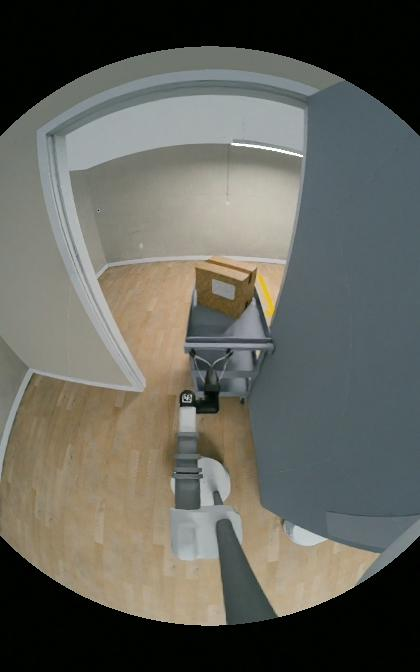

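Request:
move:
  blocking: false
  r2: {"joints":{"arm_m":0.09,"wrist_roll_rad":1.57,"gripper_m":0.1},"base":{"strafe_m":-0.06},"pace":"default"}

Request:
wait:
  seconds: 3

Request:
wait:
  seconds: 1
  cameras: ["r2_head_camera","r2_wrist_camera"]

Scene clock: 1104.70 s.
move: r2 moving
r1: as last shown
r1.base_tilt: forward=-1.6 right=+1.2
r1.lidar_m: 1.14 0.37 0.36 3.28 3.55 4.66 4.11 1.87 1.47 1.39 1.54 1.23
r1.motor_effort: lift_m=+25(25) arm_m=+4(5) wheel_0=+21(21) wheel_1=+9(10) wheel_2=-2(2)
r1.servo_current: wrist_yaw_rad=104(137) wrist_pitch_rad=52(52) wrist_roll_rad=46(59) gripper_m=72(78)
r1.contact_limits: arm_m 0; translate_m 0.8
r1.wrist_depth_mm: - - - 173 209 184 - / - - - 228 208 181 165 / - - - 230 210 183 166 / - - - 168 211 183 167 / - - - 232 216 184 167 / - - 183 175 205 185 168 / - 154 1983 166 156 182 -
r2.base_odometry: x=-1.674 y=-3.468 heading=-1.636
r2.turned_by_wheels: +0.000
r2.turned_by_imu: +0.000
r2.base_tilt: forward=-0.7 right=+0.1
r2.lidar_m: 0.63 1.01 1.19 2.50 2.68 3.81 - 0.83 0.39 0.36 0.39 0.54
r2.base_status: strafe_m moving
r2.joint_positions: lift_m=+0.681 arm_m=+0.130 wrist_yaw_rad=-0.023 wrist_pitch_rad=+0.002 wrist_roll_rad=+0.589 gripper_m=+0.129
r2.joint_status: arm_m moving; wrist_roll_rad moving; gripper_m moving
r2.measured_speeds: translate_m=+0.000 strafe_m=-0.130 rotate_rad=-0.002 lift_m=+0.000 arm_m=-0.182 wrist_yaw_rad=+0.000 wrist_pitch_rad=+0.000 wrist_roll_rad=+1.820
r2.motor_effort: lift_m=+19(19) arm_m=-9(10) wheel_0=+6(13) wheel_1=-8(11) wheel_2=+0(6)
r2.servo_current: wrist_yaw_rad=46(65) wrist_pitch_rad=46(46) wrist_roll_rad=78(91) gripper_m=98(98)
r2.hand_pose: x=+0.5871 y=-0.0939 z=+0.8585 quat_wxyz=(+0.957, +0.290, -0.002, -0.011) (m; r2's base frame)
r2.wrist_depth_mm: - - - - - 512 329 / - - - 580 - - 276 / - - 723 615 585 276 329 / - - - 647 283 336 1863 / - - - 289 343 917 1661 / - - 291 349 190 - - / - - 336 - - - -
pictures: none

Scene clock: 1105.70 s.
earlier move: r2 done
r1.base_odometry: x=-1.915 y=+1.031 heading=-0.264
r1.turned_by_wheels: +0.000
r1.turned_by_imu: +0.000
r1.base_tilt: forward=-1.6 right=+1.3
r1.lidar_m: 1.14 0.37 0.37 3.28 3.54 4.66 4.09 1.87 1.47 1.42 1.54 1.22
r1.base_status: not commanded
r1.joint_positions: lift_m=+0.739 arm_m=+0.235 wrist_yaw_rad=+2.169 wrist_pitch_rad=+0.002 wrist_roll_rad=+0.000 gripper_m=-0.034
r1.joint_status: not commanded
r1.measured_speeds: all 0
r1.motor_effort: lift_m=+25(25) arm_m=+4(5) wheel_0=+21(21) wheel_1=+9(10) wheel_2=-2(2)
r1.servo_current: wrist_yaw_rad=78(137) wrist_pitch_rad=46(52) wrist_roll_rad=39(78) gripper_m=65(85)
r1.contact_limits: arm_m 0; translate_m 0.8
r1.hand_pose: x=+0.3158 y=+0.2876 z=+0.9171 quat_wxyz=(+0.468, -0.001, +0.000, +0.884) (m; r1's base frame)
r1.wrist_depth_mm: - - - 173 208 184 - / - - - 228 208 181 166 / - - - 230 210 182 166 / - - - 168 212 184 167 / - - - 232 216 183 168 / - - 183 175 204 185 168 / - 154 1983 166 156 182 -
r2.base_odometry: x=-1.698 y=-3.467 heading=-1.636
r2.turned_by_wheels: +0.000
r2.turned_by_imu: +0.000
r2.base_tilt: forward=-0.7 right=+0.1
r2.lidar_m: 0.64 1.02 1.20 2.52 2.68 3.85 - 0.79 0.37 0.34 0.37 0.53
r2.base_status: done
r2.joint_positions: lift_m=+0.681 arm_m=+0.090 wrist_yaw_rad=-0.023 wrist_pitch_rad=+0.002 wrist_roll_rad=+1.568 gripper_m=+0.100
r2.joint_status: all done
r2.measured_speeds: all 0
r2.motor_effort: lift_m=+19(19) arm_m=-7(11) wheel_0=+2(13) wheel_1=-3(11) wheel_2=+0(6)
r2.servo_current: wrist_yaw_rad=59(65) wrist_pitch_rad=39(46) wrist_roll_rad=52(91) gripper_m=59(111)
r2.hand_pose: x=+0.5474 y=-0.0939 z=+0.8585 quat_wxyz=(+0.708, +0.706, -0.007, -0.009) (m; r2's base frame)
r2.wrist_depth_mm: - - - 375 379 402 392 / - - - 379 - 820 - / - - 647 384 960 - - / - - 654 387 991 - - / - - 723 392 392 - - / - - 193 392 193 - - / - - - - - 1708 480
wait: 1.00 of 3 s (r2 has come to rest)
pictures: none

Scene clock: 1106.70 s.
r1.base_odometry: x=-1.915 y=+1.031 heading=-0.264
r1.turned_by_wheels: +0.000
r1.turned_by_imu: +0.000
r1.base_tilt: forward=-1.7 right=+1.3
r1.lidar_m: 1.15 0.34 0.36 3.28 3.53 4.66 4.09 1.87 1.45 1.43 1.54 1.22
r1.base_status: not commanded
r1.joint_positions: lift_m=+0.739 arm_m=+0.235 wrist_yaw_rad=+2.169 wrist_pitch_rad=+0.002 wrist_roll_rad=+0.000 gripper_m=-0.034
r1.joint_status: not commanded
r1.measured_speeds: all 0
r1.motor_effort: lift_m=+25(25) arm_m=+4(5) wheel_0=+21(21) wheel_1=+10(10) wheel_2=-2(2)
r1.servo_current: wrist_yaw_rad=91(137) wrist_pitch_rad=39(52) wrist_roll_rad=46(78) gripper_m=65(85)
r1.contact_limits: arm_m 0; translate_m 0.8
r1.hand_pose: x=+0.3158 y=+0.2876 z=+0.9171 quat_wxyz=(+0.468, -0.001, +0.000, +0.884) (m; r1's base frame)
r1.wrist_depth_mm: - - - 173 208 184 - / - - - 227 208 181 166 / - - - 229 210 182 166 / - - - 168 211 183 167 / - - - 232 217 184 168 / - - 182 175 204 185 168 / - 154 1921 167 156 182 -
r2.base_odometry: x=-1.698 y=-3.467 heading=-1.636
r2.turned_by_wheels: +0.000
r2.turned_by_imu: +0.000
r2.base_tilt: forward=-0.7 right=+0.1
r2.lidar_m: 0.63 1.00 1.20 2.52 2.65 3.87 - 0.77 0.39 0.33 0.38 0.53
r2.base_status: done
r2.joint_positions: lift_m=+0.681 arm_m=+0.090 wrist_yaw_rad=-0.023 wrist_pitch_rad=+0.002 wrist_roll_rad=+1.568 gripper_m=+0.100
r2.joint_status: all done
r2.measured_speeds: all 0
r2.motor_effort: lift_m=+19(19) arm_m=-7(11) wheel_0=+2(13) wheel_1=-2(11) wheel_2=+0(6)
r2.servo_current: wrist_yaw_rad=46(65) wrist_pitch_rad=39(46) wrist_roll_rad=46(91) gripper_m=59(111)
r2.hand_pose: x=+0.5474 y=-0.0939 z=+0.8585 quat_wxyz=(+0.708, +0.706, -0.007, -0.009) (m; r2's base frame)
r2.wrist_depth_mm: - - - 377 382 399 392 / - - - 377 - 788 - / - - 654 384 960 - - / - - 647 387 991 - - / - - 723 387 389 - - / - - 193 392 192 - - / - - - - - 1756 480
wait: 1.00 s; at rest by 0.27 s
pictures: r2_head_camera, r2_wrist_camera
Images, in order (width x height): r2_head_camera 420x560, r2_wrist_camera 616x392.

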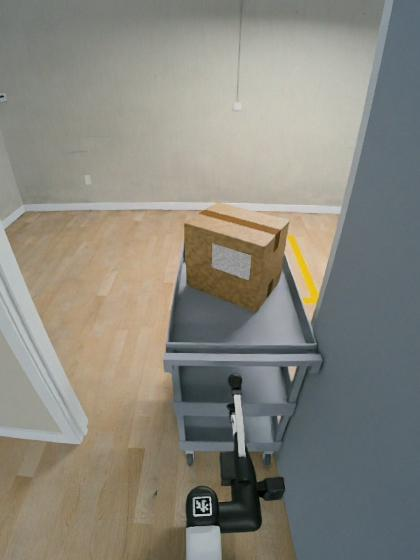

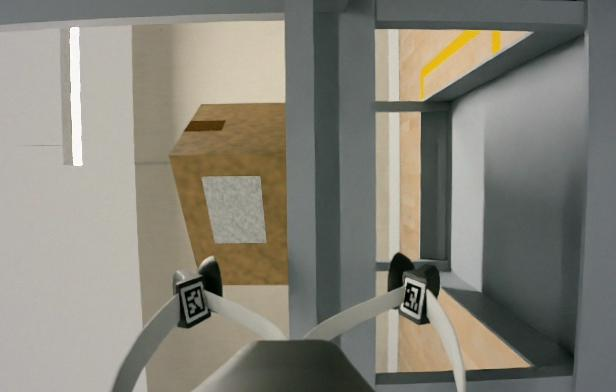

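Request:
move:
  blocking: false
  r2: {"joints":{"arm_m":0.285},"pace":"slow"}

Request:
wait:
  seconds: 3

Request:
move:
  blocking: false
  r2: {"joints":{"gripper_m":-0.015}}

Request:
wait:
  seconds: 1.5

Request:
move:
  blocking: false
  r2: {"base":{"strafe_m":0.08},"pace":"slow"}

Request:
wait:
  seconds: 3
  cameras: ["r2_head_camera","r2_wrist_camera"]

Scene clock: 1116.90 s.
move: r2 moving
r1: as last shown
r1.base_tilt: forward=-1.6 right=+1.3
r1.lidar_m: 1.12 0.33 0.37 3.27 3.53 4.67 4.12 1.90 1.47 1.43 1.57 1.21
r1.motor_effort: lift_m=+25(25) arm_m=+4(5) wheel_0=+21(21) wheel_1=+9(10) wheel_2=-2(2)
r1.servo_current: wrist_yaw_rad=117(124) wrist_pitch_rad=39(52) wrist_roll_rad=46(52) gripper_m=65(72)
r1.contact_limits: arm_m 0; translate_m 0.8
r1.wrist_depth_mm: - - - 173 208 184 - / - - - 228 208 181 166 / - - - 229 210 182 166 / - - - 168 211 184 167 / - - - 232 216 184 167 / - - 183 175 205 185 168 / - 154 1921 167 156 182 -
r2.base_odometry: x=-1.698 y=-3.467 heading=-1.636
r2.turned_by_wheels: +0.000
r2.turned_by_imu: +0.000
r2.base_tilt: forward=-0.7 right=+0.1
r2.lidar_m: 0.63 1.00 1.19 2.51 2.68 3.85 - 0.79 0.37 0.36 0.38 0.52
r2.base_status: not commanded
r2.joint_positions: lift_m=+0.681 arm_m=+0.102 wrist_yaw_rad=-0.023 wrist_pitch_rad=+0.002 wrist_roll_rad=+1.568 gripper_m=+0.100
r2.joint_status: arm_m moving
r2.measured_speeds: translate_m=+0.000 strafe_m=+0.000 rotate_rad=+0.000 lift_m=+0.000 arm_m=+0.049 wrist_yaw_rad=+0.000 wrist_pitch_rad=+0.000 wrist_roll_rad=+0.000
r2.motor_effort: lift_m=+19(19) arm_m=+6(12) wheel_0=+2(2) wheel_1=-3(3) wheel_2=+0(0)
r2.servo_current: wrist_yaw_rad=52(52) wrist_pitch_rad=39(46) wrist_roll_rad=52(52) gripper_m=52(59)
r2.hand_pose: x=+0.5597 y=-0.0939 z=+0.8585 quat_wxyz=(+0.708, +0.706, -0.007, -0.009) (m; r2's base frame)
r2.wrist_depth_mm: - - - 364 370 1576 392 / - - - 368 - 831 - / - - 634 370 - - - / - - 640 377 - - - / - - 699 379 377 - - / - - 193 379 193 - - / - - - - - 1756 480
pictures: none

Scene clock: 1119.63 s.
earlier move: r2 done
r1.base_odometry: x=-1.915 y=+1.031 heading=-0.264
r1.turned_by_wheels: +0.000
r1.turned_by_imu: +0.000
r1.base_tilt: forward=-1.7 right=+1.3
r1.lidar_m: 1.16 0.37 0.38 3.29 3.53 4.66 4.08 1.91 1.47 1.43 1.55 1.23
r1.base_status: not commanded
r1.joint_positions: lift_m=+0.739 arm_m=+0.235 wrist_yaw_rad=+2.169 wrist_pitch_rad=+0.002 wrist_roll_rad=+0.000 gripper_m=-0.034
r1.joint_status: not commanded
r1.measured_speeds: all 0
r1.on_its_own: wrist_yaw_rad is at rest, and its servo_current (117 mA) is outside its rest range (0 to 104 mA)
r1.motor_effort: lift_m=+25(25) arm_m=+4(5) wheel_0=+21(22) wheel_1=+10(10) wheel_2=-2(2)
r1.servo_current: wrist_yaw_rad=117(124) wrist_pitch_rad=46(52) wrist_roll_rad=52(72) gripper_m=72(78)
r1.contact_limits: arm_m 0; translate_m 0.8
r1.hand_pose: x=+0.3158 y=+0.2876 z=+0.9171 quat_wxyz=(+0.468, -0.001, +0.000, +0.884) (m; r1's base frame)
r1.wrist_depth_mm: - - - 173 208 184 - / - - - 228 209 181 166 / - - - 229 210 182 167 / - - - 168 211 183 167 / - - - 232 216 184 167 / - - 183 175 205 185 168 / - 154 1983 166 156 181 -
r2.base_odometry: x=-1.698 y=-3.467 heading=-1.636
r2.turned_by_wheels: +0.000
r2.turned_by_imu: +0.000
r2.base_tilt: forward=-0.6 right=+0.0
r2.lidar_m: 0.70 1.02 1.18 2.53 2.65 3.88 - 0.79 0.39 0.35 0.38 0.51
r2.base_status: not commanded
r2.joint_positions: lift_m=+0.681 arm_m=+0.285 wrist_yaw_rad=-0.023 wrist_pitch_rad=+0.002 wrist_roll_rad=+1.569 gripper_m=+0.100
r2.joint_status: all done
r2.measured_speeds: all 0
r2.motor_effort: lift_m=+19(19) arm_m=+7(17) wheel_0=+2(2) wheel_1=-2(3) wheel_2=-3(3)
r2.servo_current: wrist_yaw_rad=52(59) wrist_pitch_rad=39(46) wrist_roll_rad=39(59) gripper_m=46(59)
r2.hand_pose: x=+0.7420 y=-0.0939 z=+0.8585 quat_wxyz=(+0.708, +0.706, -0.007, -0.009) (m; r2's base frame)
r2.wrist_depth_mm: - - - 193 252 1661 - / - - 647 196 253 809 - / - - 496 198 257 842 - / - - 525 200 258 854 - / - - 569 262 260 854 - / - - 195 204 193 - - / - - - - - 1921 480
wait: 2.73 of 3 s (r2 has come to rest)
pictures: none

Scene clock: 1120.13 s.
move: r2 moving
r1.base_odometry: x=-1.915 y=+1.031 heading=-0.264
r1.turned_by_wheels: +0.000
r1.turned_by_imu: +0.000
r1.base_tilt: forward=-1.6 right=+1.3
r1.lidar_m: 1.13 0.36 0.38 3.28 3.55 4.67 4.07 1.89 1.45 1.42 1.55 1.23
r1.base_status: not commanded
r1.joint_positions: lift_m=+0.739 arm_m=+0.235 wrist_yaw_rad=+2.169 wrist_pitch_rad=+0.002 wrist_roll_rad=+0.000 gripper_m=-0.034
r1.joint_status: not commanded
r1.measured_speeds: all 0
r1.motor_effort: lift_m=+25(25) arm_m=+4(4) wheel_0=+21(22) wheel_1=+9(10) wheel_2=-2(2)
r1.servo_current: wrist_yaw_rad=117(117) wrist_pitch_rad=39(52) wrist_roll_rad=46(59) gripper_m=72(72)
r1.contact_limits: arm_m 0; translate_m 0.8
r1.hand_pose: x=+0.3158 y=+0.2876 z=+0.9171 quat_wxyz=(+0.468, -0.001, +0.000, +0.884) (m; r1's base frame)
r1.wrist_depth_mm: - - - 173 208 183 - / - - - 227 209 181 166 / - - - 229 211 182 167 / - - - 168 211 183 167 / - - - 231 216 184 167 / - - 183 174 205 185 168 / - 154 1983 166 156 183 -
r2.base_odometry: x=-1.698 y=-3.467 heading=-1.636
r2.turned_by_wheels: +0.000
r2.turned_by_imu: +0.000
r2.base_tilt: forward=-0.7 right=+0.1
r2.lidar_m: 0.71 1.02 1.18 2.53 2.68 3.86 - 0.78 0.36 0.36 0.38 0.52
r2.base_status: not commanded
r2.joint_positions: lift_m=+0.681 arm_m=+0.285 wrist_yaw_rad=-0.023 wrist_pitch_rad=+0.002 wrist_roll_rad=+1.569 gripper_m=+0.083
r2.joint_status: gripper_m moving
r2.measured_speeds: all 0
r2.motor_effort: lift_m=+19(19) arm_m=+7(8) wheel_0=+1(2) wheel_1=-2(2) wheel_2=-3(3)
r2.servo_current: wrist_yaw_rad=39(46) wrist_pitch_rad=33(46) wrist_roll_rad=52(52) gripper_m=124(124)
r2.hand_pose: x=+0.7420 y=-0.0939 z=+0.8585 quat_wxyz=(+0.708, +0.706, -0.007, -0.009) (m; r2's base frame)
r2.wrist_depth_mm: - - - 194 252 1708 - / - - 647 196 254 820 - / - - 488 197 255 854 - / - - 525 200 259 854 - / - - 574 260 260 866 - / - - 196 203 191 - - / - - - - - 1808 480
pictures: none

Scene clock: 1121.53 s.
earlier move: r2 done
r1.base_odometry: x=-1.915 y=+1.031 heading=-0.264
r1.turned_by_wheels: +0.000
r1.turned_by_imu: +0.000
r1.base_tilt: forward=-1.7 right=+1.3
r1.lidar_m: 1.15 0.36 0.37 3.28 3.54 4.64 4.08 1.89 1.44 1.42 1.55 1.21
r1.base_status: not commanded
r1.joint_positions: lift_m=+0.739 arm_m=+0.235 wrist_yaw_rad=+2.169 wrist_pitch_rad=+0.002 wrist_roll_rad=+0.000 gripper_m=-0.034
r1.joint_status: not commanded
r1.measured_speeds: all 0
r1.on_its_own: wrist_yaw_rad is at rest, and its servo_current (117 mA) is outside its rest range (0 to 104 mA)
r1.motor_effort: lift_m=+25(25) arm_m=+5(5) wheel_0=+20(22) wheel_1=+9(10) wheel_2=-2(2)
r1.servo_current: wrist_yaw_rad=117(130) wrist_pitch_rad=33(52) wrist_roll_rad=46(72) gripper_m=72(72)
r1.contact_limits: arm_m 0; translate_m 0.8
r1.hand_pose: x=+0.3158 y=+0.2876 z=+0.9171 quat_wxyz=(+0.468, -0.001, +0.000, +0.884) (m; r1's base frame)
r1.wrist_depth_mm: - - - 173 207 183 - / - - - 227 209 181 166 / - - - 229 210 183 167 / - - - 168 212 183 167 / - - - 231 216 184 167 / - - 183 175 205 185 168 / - 154 1921 166 157 182 -
r2.base_odometry: x=-1.698 y=-3.467 heading=-1.636
r2.turned_by_wheels: +0.000
r2.turned_by_imu: +0.000
r2.base_tilt: forward=-0.7 right=+0.1
r2.lidar_m: 0.70 1.01 1.17 2.52 2.66 3.83 - 0.79 0.38 0.35 0.37 0.52
r2.base_status: not commanded
r2.joint_positions: lift_m=+0.681 arm_m=+0.285 wrist_yaw_rad=-0.022 wrist_pitch_rad=+0.002 wrist_roll_rad=+1.569 gripper_m=-0.013
r2.joint_status: all done
r2.measured_speeds: all 0
r2.motor_effort: lift_m=+19(19) arm_m=+5(8) wheel_0=+2(2) wheel_1=-2(3) wheel_2=-3(3)
r2.servo_current: wrist_yaw_rad=52(65) wrist_pitch_rad=39(46) wrist_roll_rad=46(59) gripper_m=117(228)
r2.hand_pose: x=+0.7422 y=-0.0936 z=+0.8585 quat_wxyz=(+0.708, +0.706, -0.007, -0.008) (m; r2's base frame)
r2.wrist_depth_mm: - - - 187 244 1708 - / - - 634 189 246 831 - / - - 484 191 250 842 - / - - 517 193 252 854 - / - - 585 195 254 866 - / - - 187 196 179 - - / - - - - 259 1618 504
wait: 1.40 of 1.5 s (r2 has come to rest)
pictures: none

Scene clock: 1122.03 s.
move: r2 moving
r1.base_odometry: x=-1.915 y=+1.031 heading=-0.264
r1.turned_by_wheels: +0.000
r1.turned_by_imu: +0.000
r1.base_tilt: forward=-1.7 right=+1.2
r1.lidar_m: 1.16 0.36 0.38 3.28 3.53 4.66 4.09 1.88 1.46 1.41 1.54 1.23
r1.base_status: not commanded
r1.joint_positions: lift_m=+0.739 arm_m=+0.235 wrist_yaw_rad=+2.169 wrist_pitch_rad=+0.002 wrist_roll_rad=+0.000 gripper_m=-0.034
r1.joint_status: not commanded
r1.measured_speeds: all 0
r1.motor_effort: lift_m=+25(25) arm_m=+4(5) wheel_0=+21(21) wheel_1=+9(9) wheel_2=-2(2)
r1.servo_current: wrist_yaw_rad=124(124) wrist_pitch_rad=46(46) wrist_roll_rad=39(52) gripper_m=59(72)
r1.contact_limits: arm_m 0; translate_m 0.8
r1.hand_pose: x=+0.3158 y=+0.2876 z=+0.9171 quat_wxyz=(+0.468, -0.001, +0.000, +0.884) (m; r1's base frame)
r1.wrist_depth_mm: - - - 173 208 183 - / - - - 227 208 181 166 / - - - 229 210 182 166 / - - - 167 212 183 167 / - - - 232 216 184 167 / - - 182 175 205 186 168 / - 154 1983 167 156 182 -
r2.base_odometry: x=-1.684 y=-3.468 heading=-1.637
r2.turned_by_wheels: -0.001
r2.turned_by_imu: -0.001
r2.base_tilt: forward=-0.7 right=+0.1
r2.lidar_m: 0.70 1.01 1.18 2.51 2.69 3.81 - 0.79 0.39 0.36 0.40 0.55
r2.base_status: strafe_m moving
r2.joint_positions: lift_m=+0.681 arm_m=+0.285 wrist_yaw_rad=-0.022 wrist_pitch_rad=+0.002 wrist_roll_rad=+1.569 gripper_m=-0.013
r2.joint_status: not commanded
r2.measured_speeds: translate_m=+0.001 strafe_m=+0.056 rotate_rad=-0.003 lift_m=+0.000 arm_m=+0.000 wrist_yaw_rad=-0.010 wrist_pitch_rad=+0.000 wrist_roll_rad=+0.000
r2.motor_effort: lift_m=+19(19) arm_m=+5(6) wheel_0=-12(12) wheel_1=+5(7) wheel_2=-1(3)
r2.servo_current: wrist_yaw_rad=46(65) wrist_pitch_rad=39(46) wrist_roll_rad=52(59) gripper_m=117(130)
r2.hand_pose: x=+0.7422 y=-0.0938 z=+0.8585 quat_wxyz=(+0.708, +0.706, -0.007, -0.009) (m; r2's base frame)
r2.wrist_depth_mm: - - - 189 246 1863 - / - - 661 190 248 768 - / - - 492 191 250 854 - / - - 517 193 252 842 - / - - 580 195 255 854 - / - - 188 196 180 - - / - - - - 259 1708 480
pictures: none

Scene clock: 1123.47 s.
earlier move: r2 done
r1.base_odometry: x=-1.915 y=+1.031 heading=-0.264
r1.turned_by_wheels: +0.000
r1.turned_by_imu: +0.000
r1.base_tilt: forward=-1.6 right=+1.3
r1.lidar_m: 1.13 0.37 0.39 3.28 3.51 4.65 4.12 1.87 1.45 1.41 1.56 1.21
r1.base_status: not commanded
r1.joint_positions: lift_m=+0.739 arm_m=+0.235 wrist_yaw_rad=+2.169 wrist_pitch_rad=+0.002 wrist_roll_rad=+0.000 gripper_m=-0.034
r1.joint_status: not commanded
r1.measured_speeds: all 0
r1.on_its_own: wrist_yaw_rad is at rest, and its servo_current (111 mA) is outside its rest range (0 to 104 mA)
r1.motor_effort: lift_m=+25(25) arm_m=+4(5) wheel_0=+21(21) wheel_1=+9(10) wheel_2=-2(2)
r1.servo_current: wrist_yaw_rad=111(124) wrist_pitch_rad=46(52) wrist_roll_rad=46(65) gripper_m=72(78)
r1.contact_limits: arm_m 0; translate_m 0.8
r1.hand_pose: x=+0.3158 y=+0.2876 z=+0.9171 quat_wxyz=(+0.468, -0.001, +0.000, +0.884) (m; r1's base frame)
r1.wrist_depth_mm: - - - 173 207 183 - / - - - 228 209 182 165 / - - - 229 208 182 166 / - - - 168 211 183 167 / - - - 232 216 184 167 / - - 183 175 204 185 168 / - 154 1863 166 156 182 -
r2.base_odometry: x=-1.619 y=-3.472 heading=-1.636
r2.turned_by_wheels: +0.001
r2.turned_by_imu: +0.001
r2.base_tilt: forward=-0.7 right=+0.1
r2.lidar_m: 0.71 0.97 1.21 2.46 2.62 3.70 - 3.09 0.47 0.43 0.43 0.60
r2.base_status: done
r2.joint_positions: lift_m=+0.681 arm_m=+0.285 wrist_yaw_rad=-0.023 wrist_pitch_rad=+0.002 wrist_roll_rad=+1.569 gripper_m=-0.013
r2.joint_status: not commanded
r2.measured_speeds: all 0
r2.motor_effort: lift_m=+19(19) arm_m=+5(6) wheel_0=-5(15) wheel_1=+4(7) wheel_2=+0(3)
r2.servo_current: wrist_yaw_rad=52(65) wrist_pitch_rad=39(46) wrist_roll_rad=39(59) gripper_m=124(130)
r2.hand_pose: x=+0.7421 y=-0.0940 z=+0.8585 quat_wxyz=(+0.708, +0.706, -0.007, -0.009) (m; r2's base frame)
r2.wrist_depth_mm: - - - 173 228 759 - / - - 512 178 235 - - / - - 477 183 240 - - / - - 539 187 247 854 - / - - 621 193 254 - - / - - 188 198 179 1618 504 / - - - - 265 1808 1138
wait: 1.43 of 3 s (r2 has come to rest)
pictures: r2_head_camera, r2_wrist_camera
Images, in order (width x height): r2_head_camera 420x560, r2_wrist_camera 616x392.

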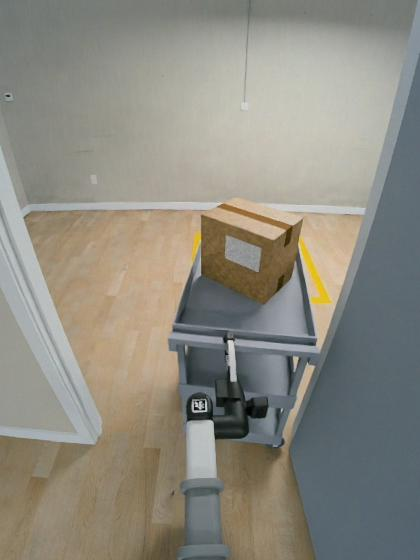

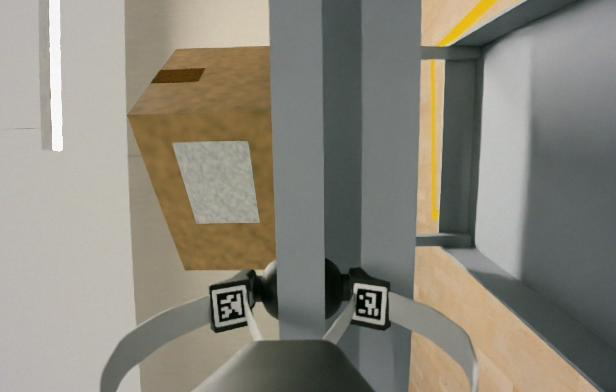

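Request:
move:
  blocking: false
  r2: {"base":{"translate_m":0.35,"strafe_m":0.0},"pace":"slow"}

Request:
wait:
  seconds: 4.5
  cameras: ["r2_head_camera"]

Scene clock: 1130.37 s.
move: r2 moving
r1.base_odometry: x=-1.915 y=+1.031 heading=-0.264
r1.turned_by_wheels: +0.000
r1.turned_by_imu: +0.000
r1.base_tilt: forward=-1.6 right=+1.3
r1.lidar_m: 1.14 0.37 0.39 3.28 3.53 4.64 4.09 1.88 1.43 1.42 1.54 1.23
r1.base_status: not commanded
r1.joint_positions: lift_m=+0.739 arm_m=+0.235 wrist_yaw_rad=+2.169 wrist_pitch_rad=+0.002 wrist_roll_rad=+0.000 gripper_m=-0.034
r1.joint_status: not commanded
r1.measured_speeds: all 0
r1.motor_effort: lift_m=+25(25) arm_m=+4(5) wheel_0=+20(21) wheel_1=+9(10) wheel_2=-2(2)
r1.servo_current: wrist_yaw_rad=98(117) wrist_pitch_rad=39(46) wrist_roll_rad=46(59) gripper_m=72(72)
r1.contact_limits: arm_m 0; translate_m 0.8
r1.hand_pose: x=+0.3158 y=+0.2876 z=+0.9171 quat_wxyz=(+0.468, -0.001, +0.000, +0.884) (m; r1's base frame)
r1.wrist_depth_mm: - - - 173 208 183 - / - - - 227 208 181 165 / - - - 229 211 182 166 / - - - 168 212 183 167 / - - - 233 216 184 167 / - - 183 175 204 185 168 / - 154 1983 167 156 181 -
r2.base_odometry: x=-1.619 y=-3.484 heading=-1.636
r2.turned_by_wheels: +0.000
r2.turned_by_imu: +0.001
r2.base_tilt: forward=-0.7 right=+0.1
r2.lidar_m: 0.69 0.96 1.18 2.44 2.62 3.72 - 3.08 0.45 0.43 0.45 0.65
r2.base_status: translate_m moving; strafe_m moving
r2.joint_positions: lift_m=+0.681 arm_m=+0.285 wrist_yaw_rad=-0.023 wrist_pitch_rad=+0.002 wrist_roll_rad=+1.569 gripper_m=-0.014
r2.joint_status: not commanded
r2.measured_speeds: translate_m=+0.049 strafe_m=+0.000 rotate_rad=+0.002 lift_m=+0.000 arm_m=+0.000 wrist_yaw_rad=+0.000 wrist_pitch_rad=+0.000 wrist_roll_rad=+0.000
r2.motor_effort: lift_m=+19(19) arm_m=+5(6) wheel_0=+7(8) wheel_1=+7(8) wheel_2=-12(12)
r2.servo_current: wrist_yaw_rad=46(59) wrist_pitch_rad=39(46) wrist_roll_rad=52(52) gripper_m=111(124)
r2.hand_pose: x=+0.7421 y=-0.0940 z=+0.8585 quat_wxyz=(+0.708, +0.706, -0.007, -0.009) (m; r2's base frame)
r2.wrist_depth_mm: - - - 168 223 768 - / - - 500 174 230 - - / - - 477 179 236 - - / - - 535 183 243 842 - / - - 627 189 250 - - / - - 185 193 179 1756 504 / - - - - 263 1756 1205
pictures: none

Scene clock: 1134.67 s.
earlier move: r2 done
r1.base_odometry: x=-1.915 y=+1.031 heading=-0.264
r1.turned_by_wheels: +0.000
r1.turned_by_imu: +0.000
r1.base_tilt: forward=-1.7 right=+1.3
r1.lidar_m: 1.14 0.38 0.38 3.29 3.55 4.68 4.09 1.87 1.47 1.42 1.55 1.23
r1.base_status: not commanded
r1.joint_positions: lift_m=+0.739 arm_m=+0.235 wrist_yaw_rad=+2.169 wrist_pitch_rad=+0.002 wrist_roll_rad=+0.000 gripper_m=-0.034
r1.joint_status: not commanded
r1.measured_speeds: all 0
r1.on_its_own: wrist_yaw_rad is at rest, and its servo_current (111 mA) is outside its rest range (0 to 104 mA)
r1.motor_effort: lift_m=+25(25) arm_m=+4(5) wheel_0=+21(22) wheel_1=+9(10) wheel_2=-2(2)
r1.servo_current: wrist_yaw_rad=111(137) wrist_pitch_rad=39(52) wrist_roll_rad=39(65) gripper_m=72(78)
r1.contact_limits: arm_m 0; translate_m 0.8
r1.hand_pose: x=+0.3158 y=+0.2876 z=+0.9171 quat_wxyz=(+0.468, -0.001, +0.000, +0.884) (m; r1's base frame)
r1.wrist_depth_mm: - - - 173 208 184 - / - - - 229 209 180 166 / - - - 229 209 182 166 / - - - 168 211 183 167 / - - - 232 216 184 168 / - - 183 175 205 185 168 / - 154 1863 166 156 182 -
r2.base_odometry: x=-1.641 y=-3.821 heading=-1.636
r2.turned_by_wheels: +0.000
r2.turned_by_imu: +0.006
r2.base_tilt: forward=-0.7 right=+0.1
r2.lidar_m: 0.68 0.72 0.71 2.31 2.59 3.74 - 0.65 0.47 0.44 0.46 0.69
r2.base_status: done
r2.joint_positions: lift_m=+0.681 arm_m=+0.285 wrist_yaw_rad=-0.019 wrist_pitch_rad=+0.002 wrist_roll_rad=+1.569 gripper_m=-0.014
r2.joint_status: not commanded
r2.measured_speeds: all 0
r2.motor_effort: lift_m=+19(19) arm_m=+5(6) wheel_0=+6(15) wheel_1=+6(12) wheel_2=-5(16)
r2.servo_current: wrist_yaw_rad=46(59) wrist_pitch_rad=39(46) wrist_roll_rad=46(65) gripper_m=65(124)
r2.hand_pose: x=+0.7425 y=-0.0930 z=+0.8585 quat_wxyz=(+0.708, +0.706, -0.006, -0.008) (m; r2's base frame)
r2.wrist_depth_mm: - - 525 140 194 - - / - 445 427 145 202 759 - / - 488 462 150 210 - - / - - 535 158 220 - - / - - - 165 229 - - / - - 189 172 180 1618 500 / - - - - - 1397 1205
wait: 4.30 of 4.5 s (r2 has come to rest)
pictures: r2_head_camera
Images, in order (width x height): r2_head_camera 420x560.

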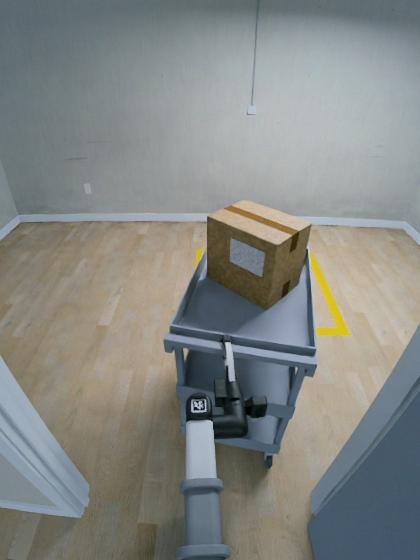

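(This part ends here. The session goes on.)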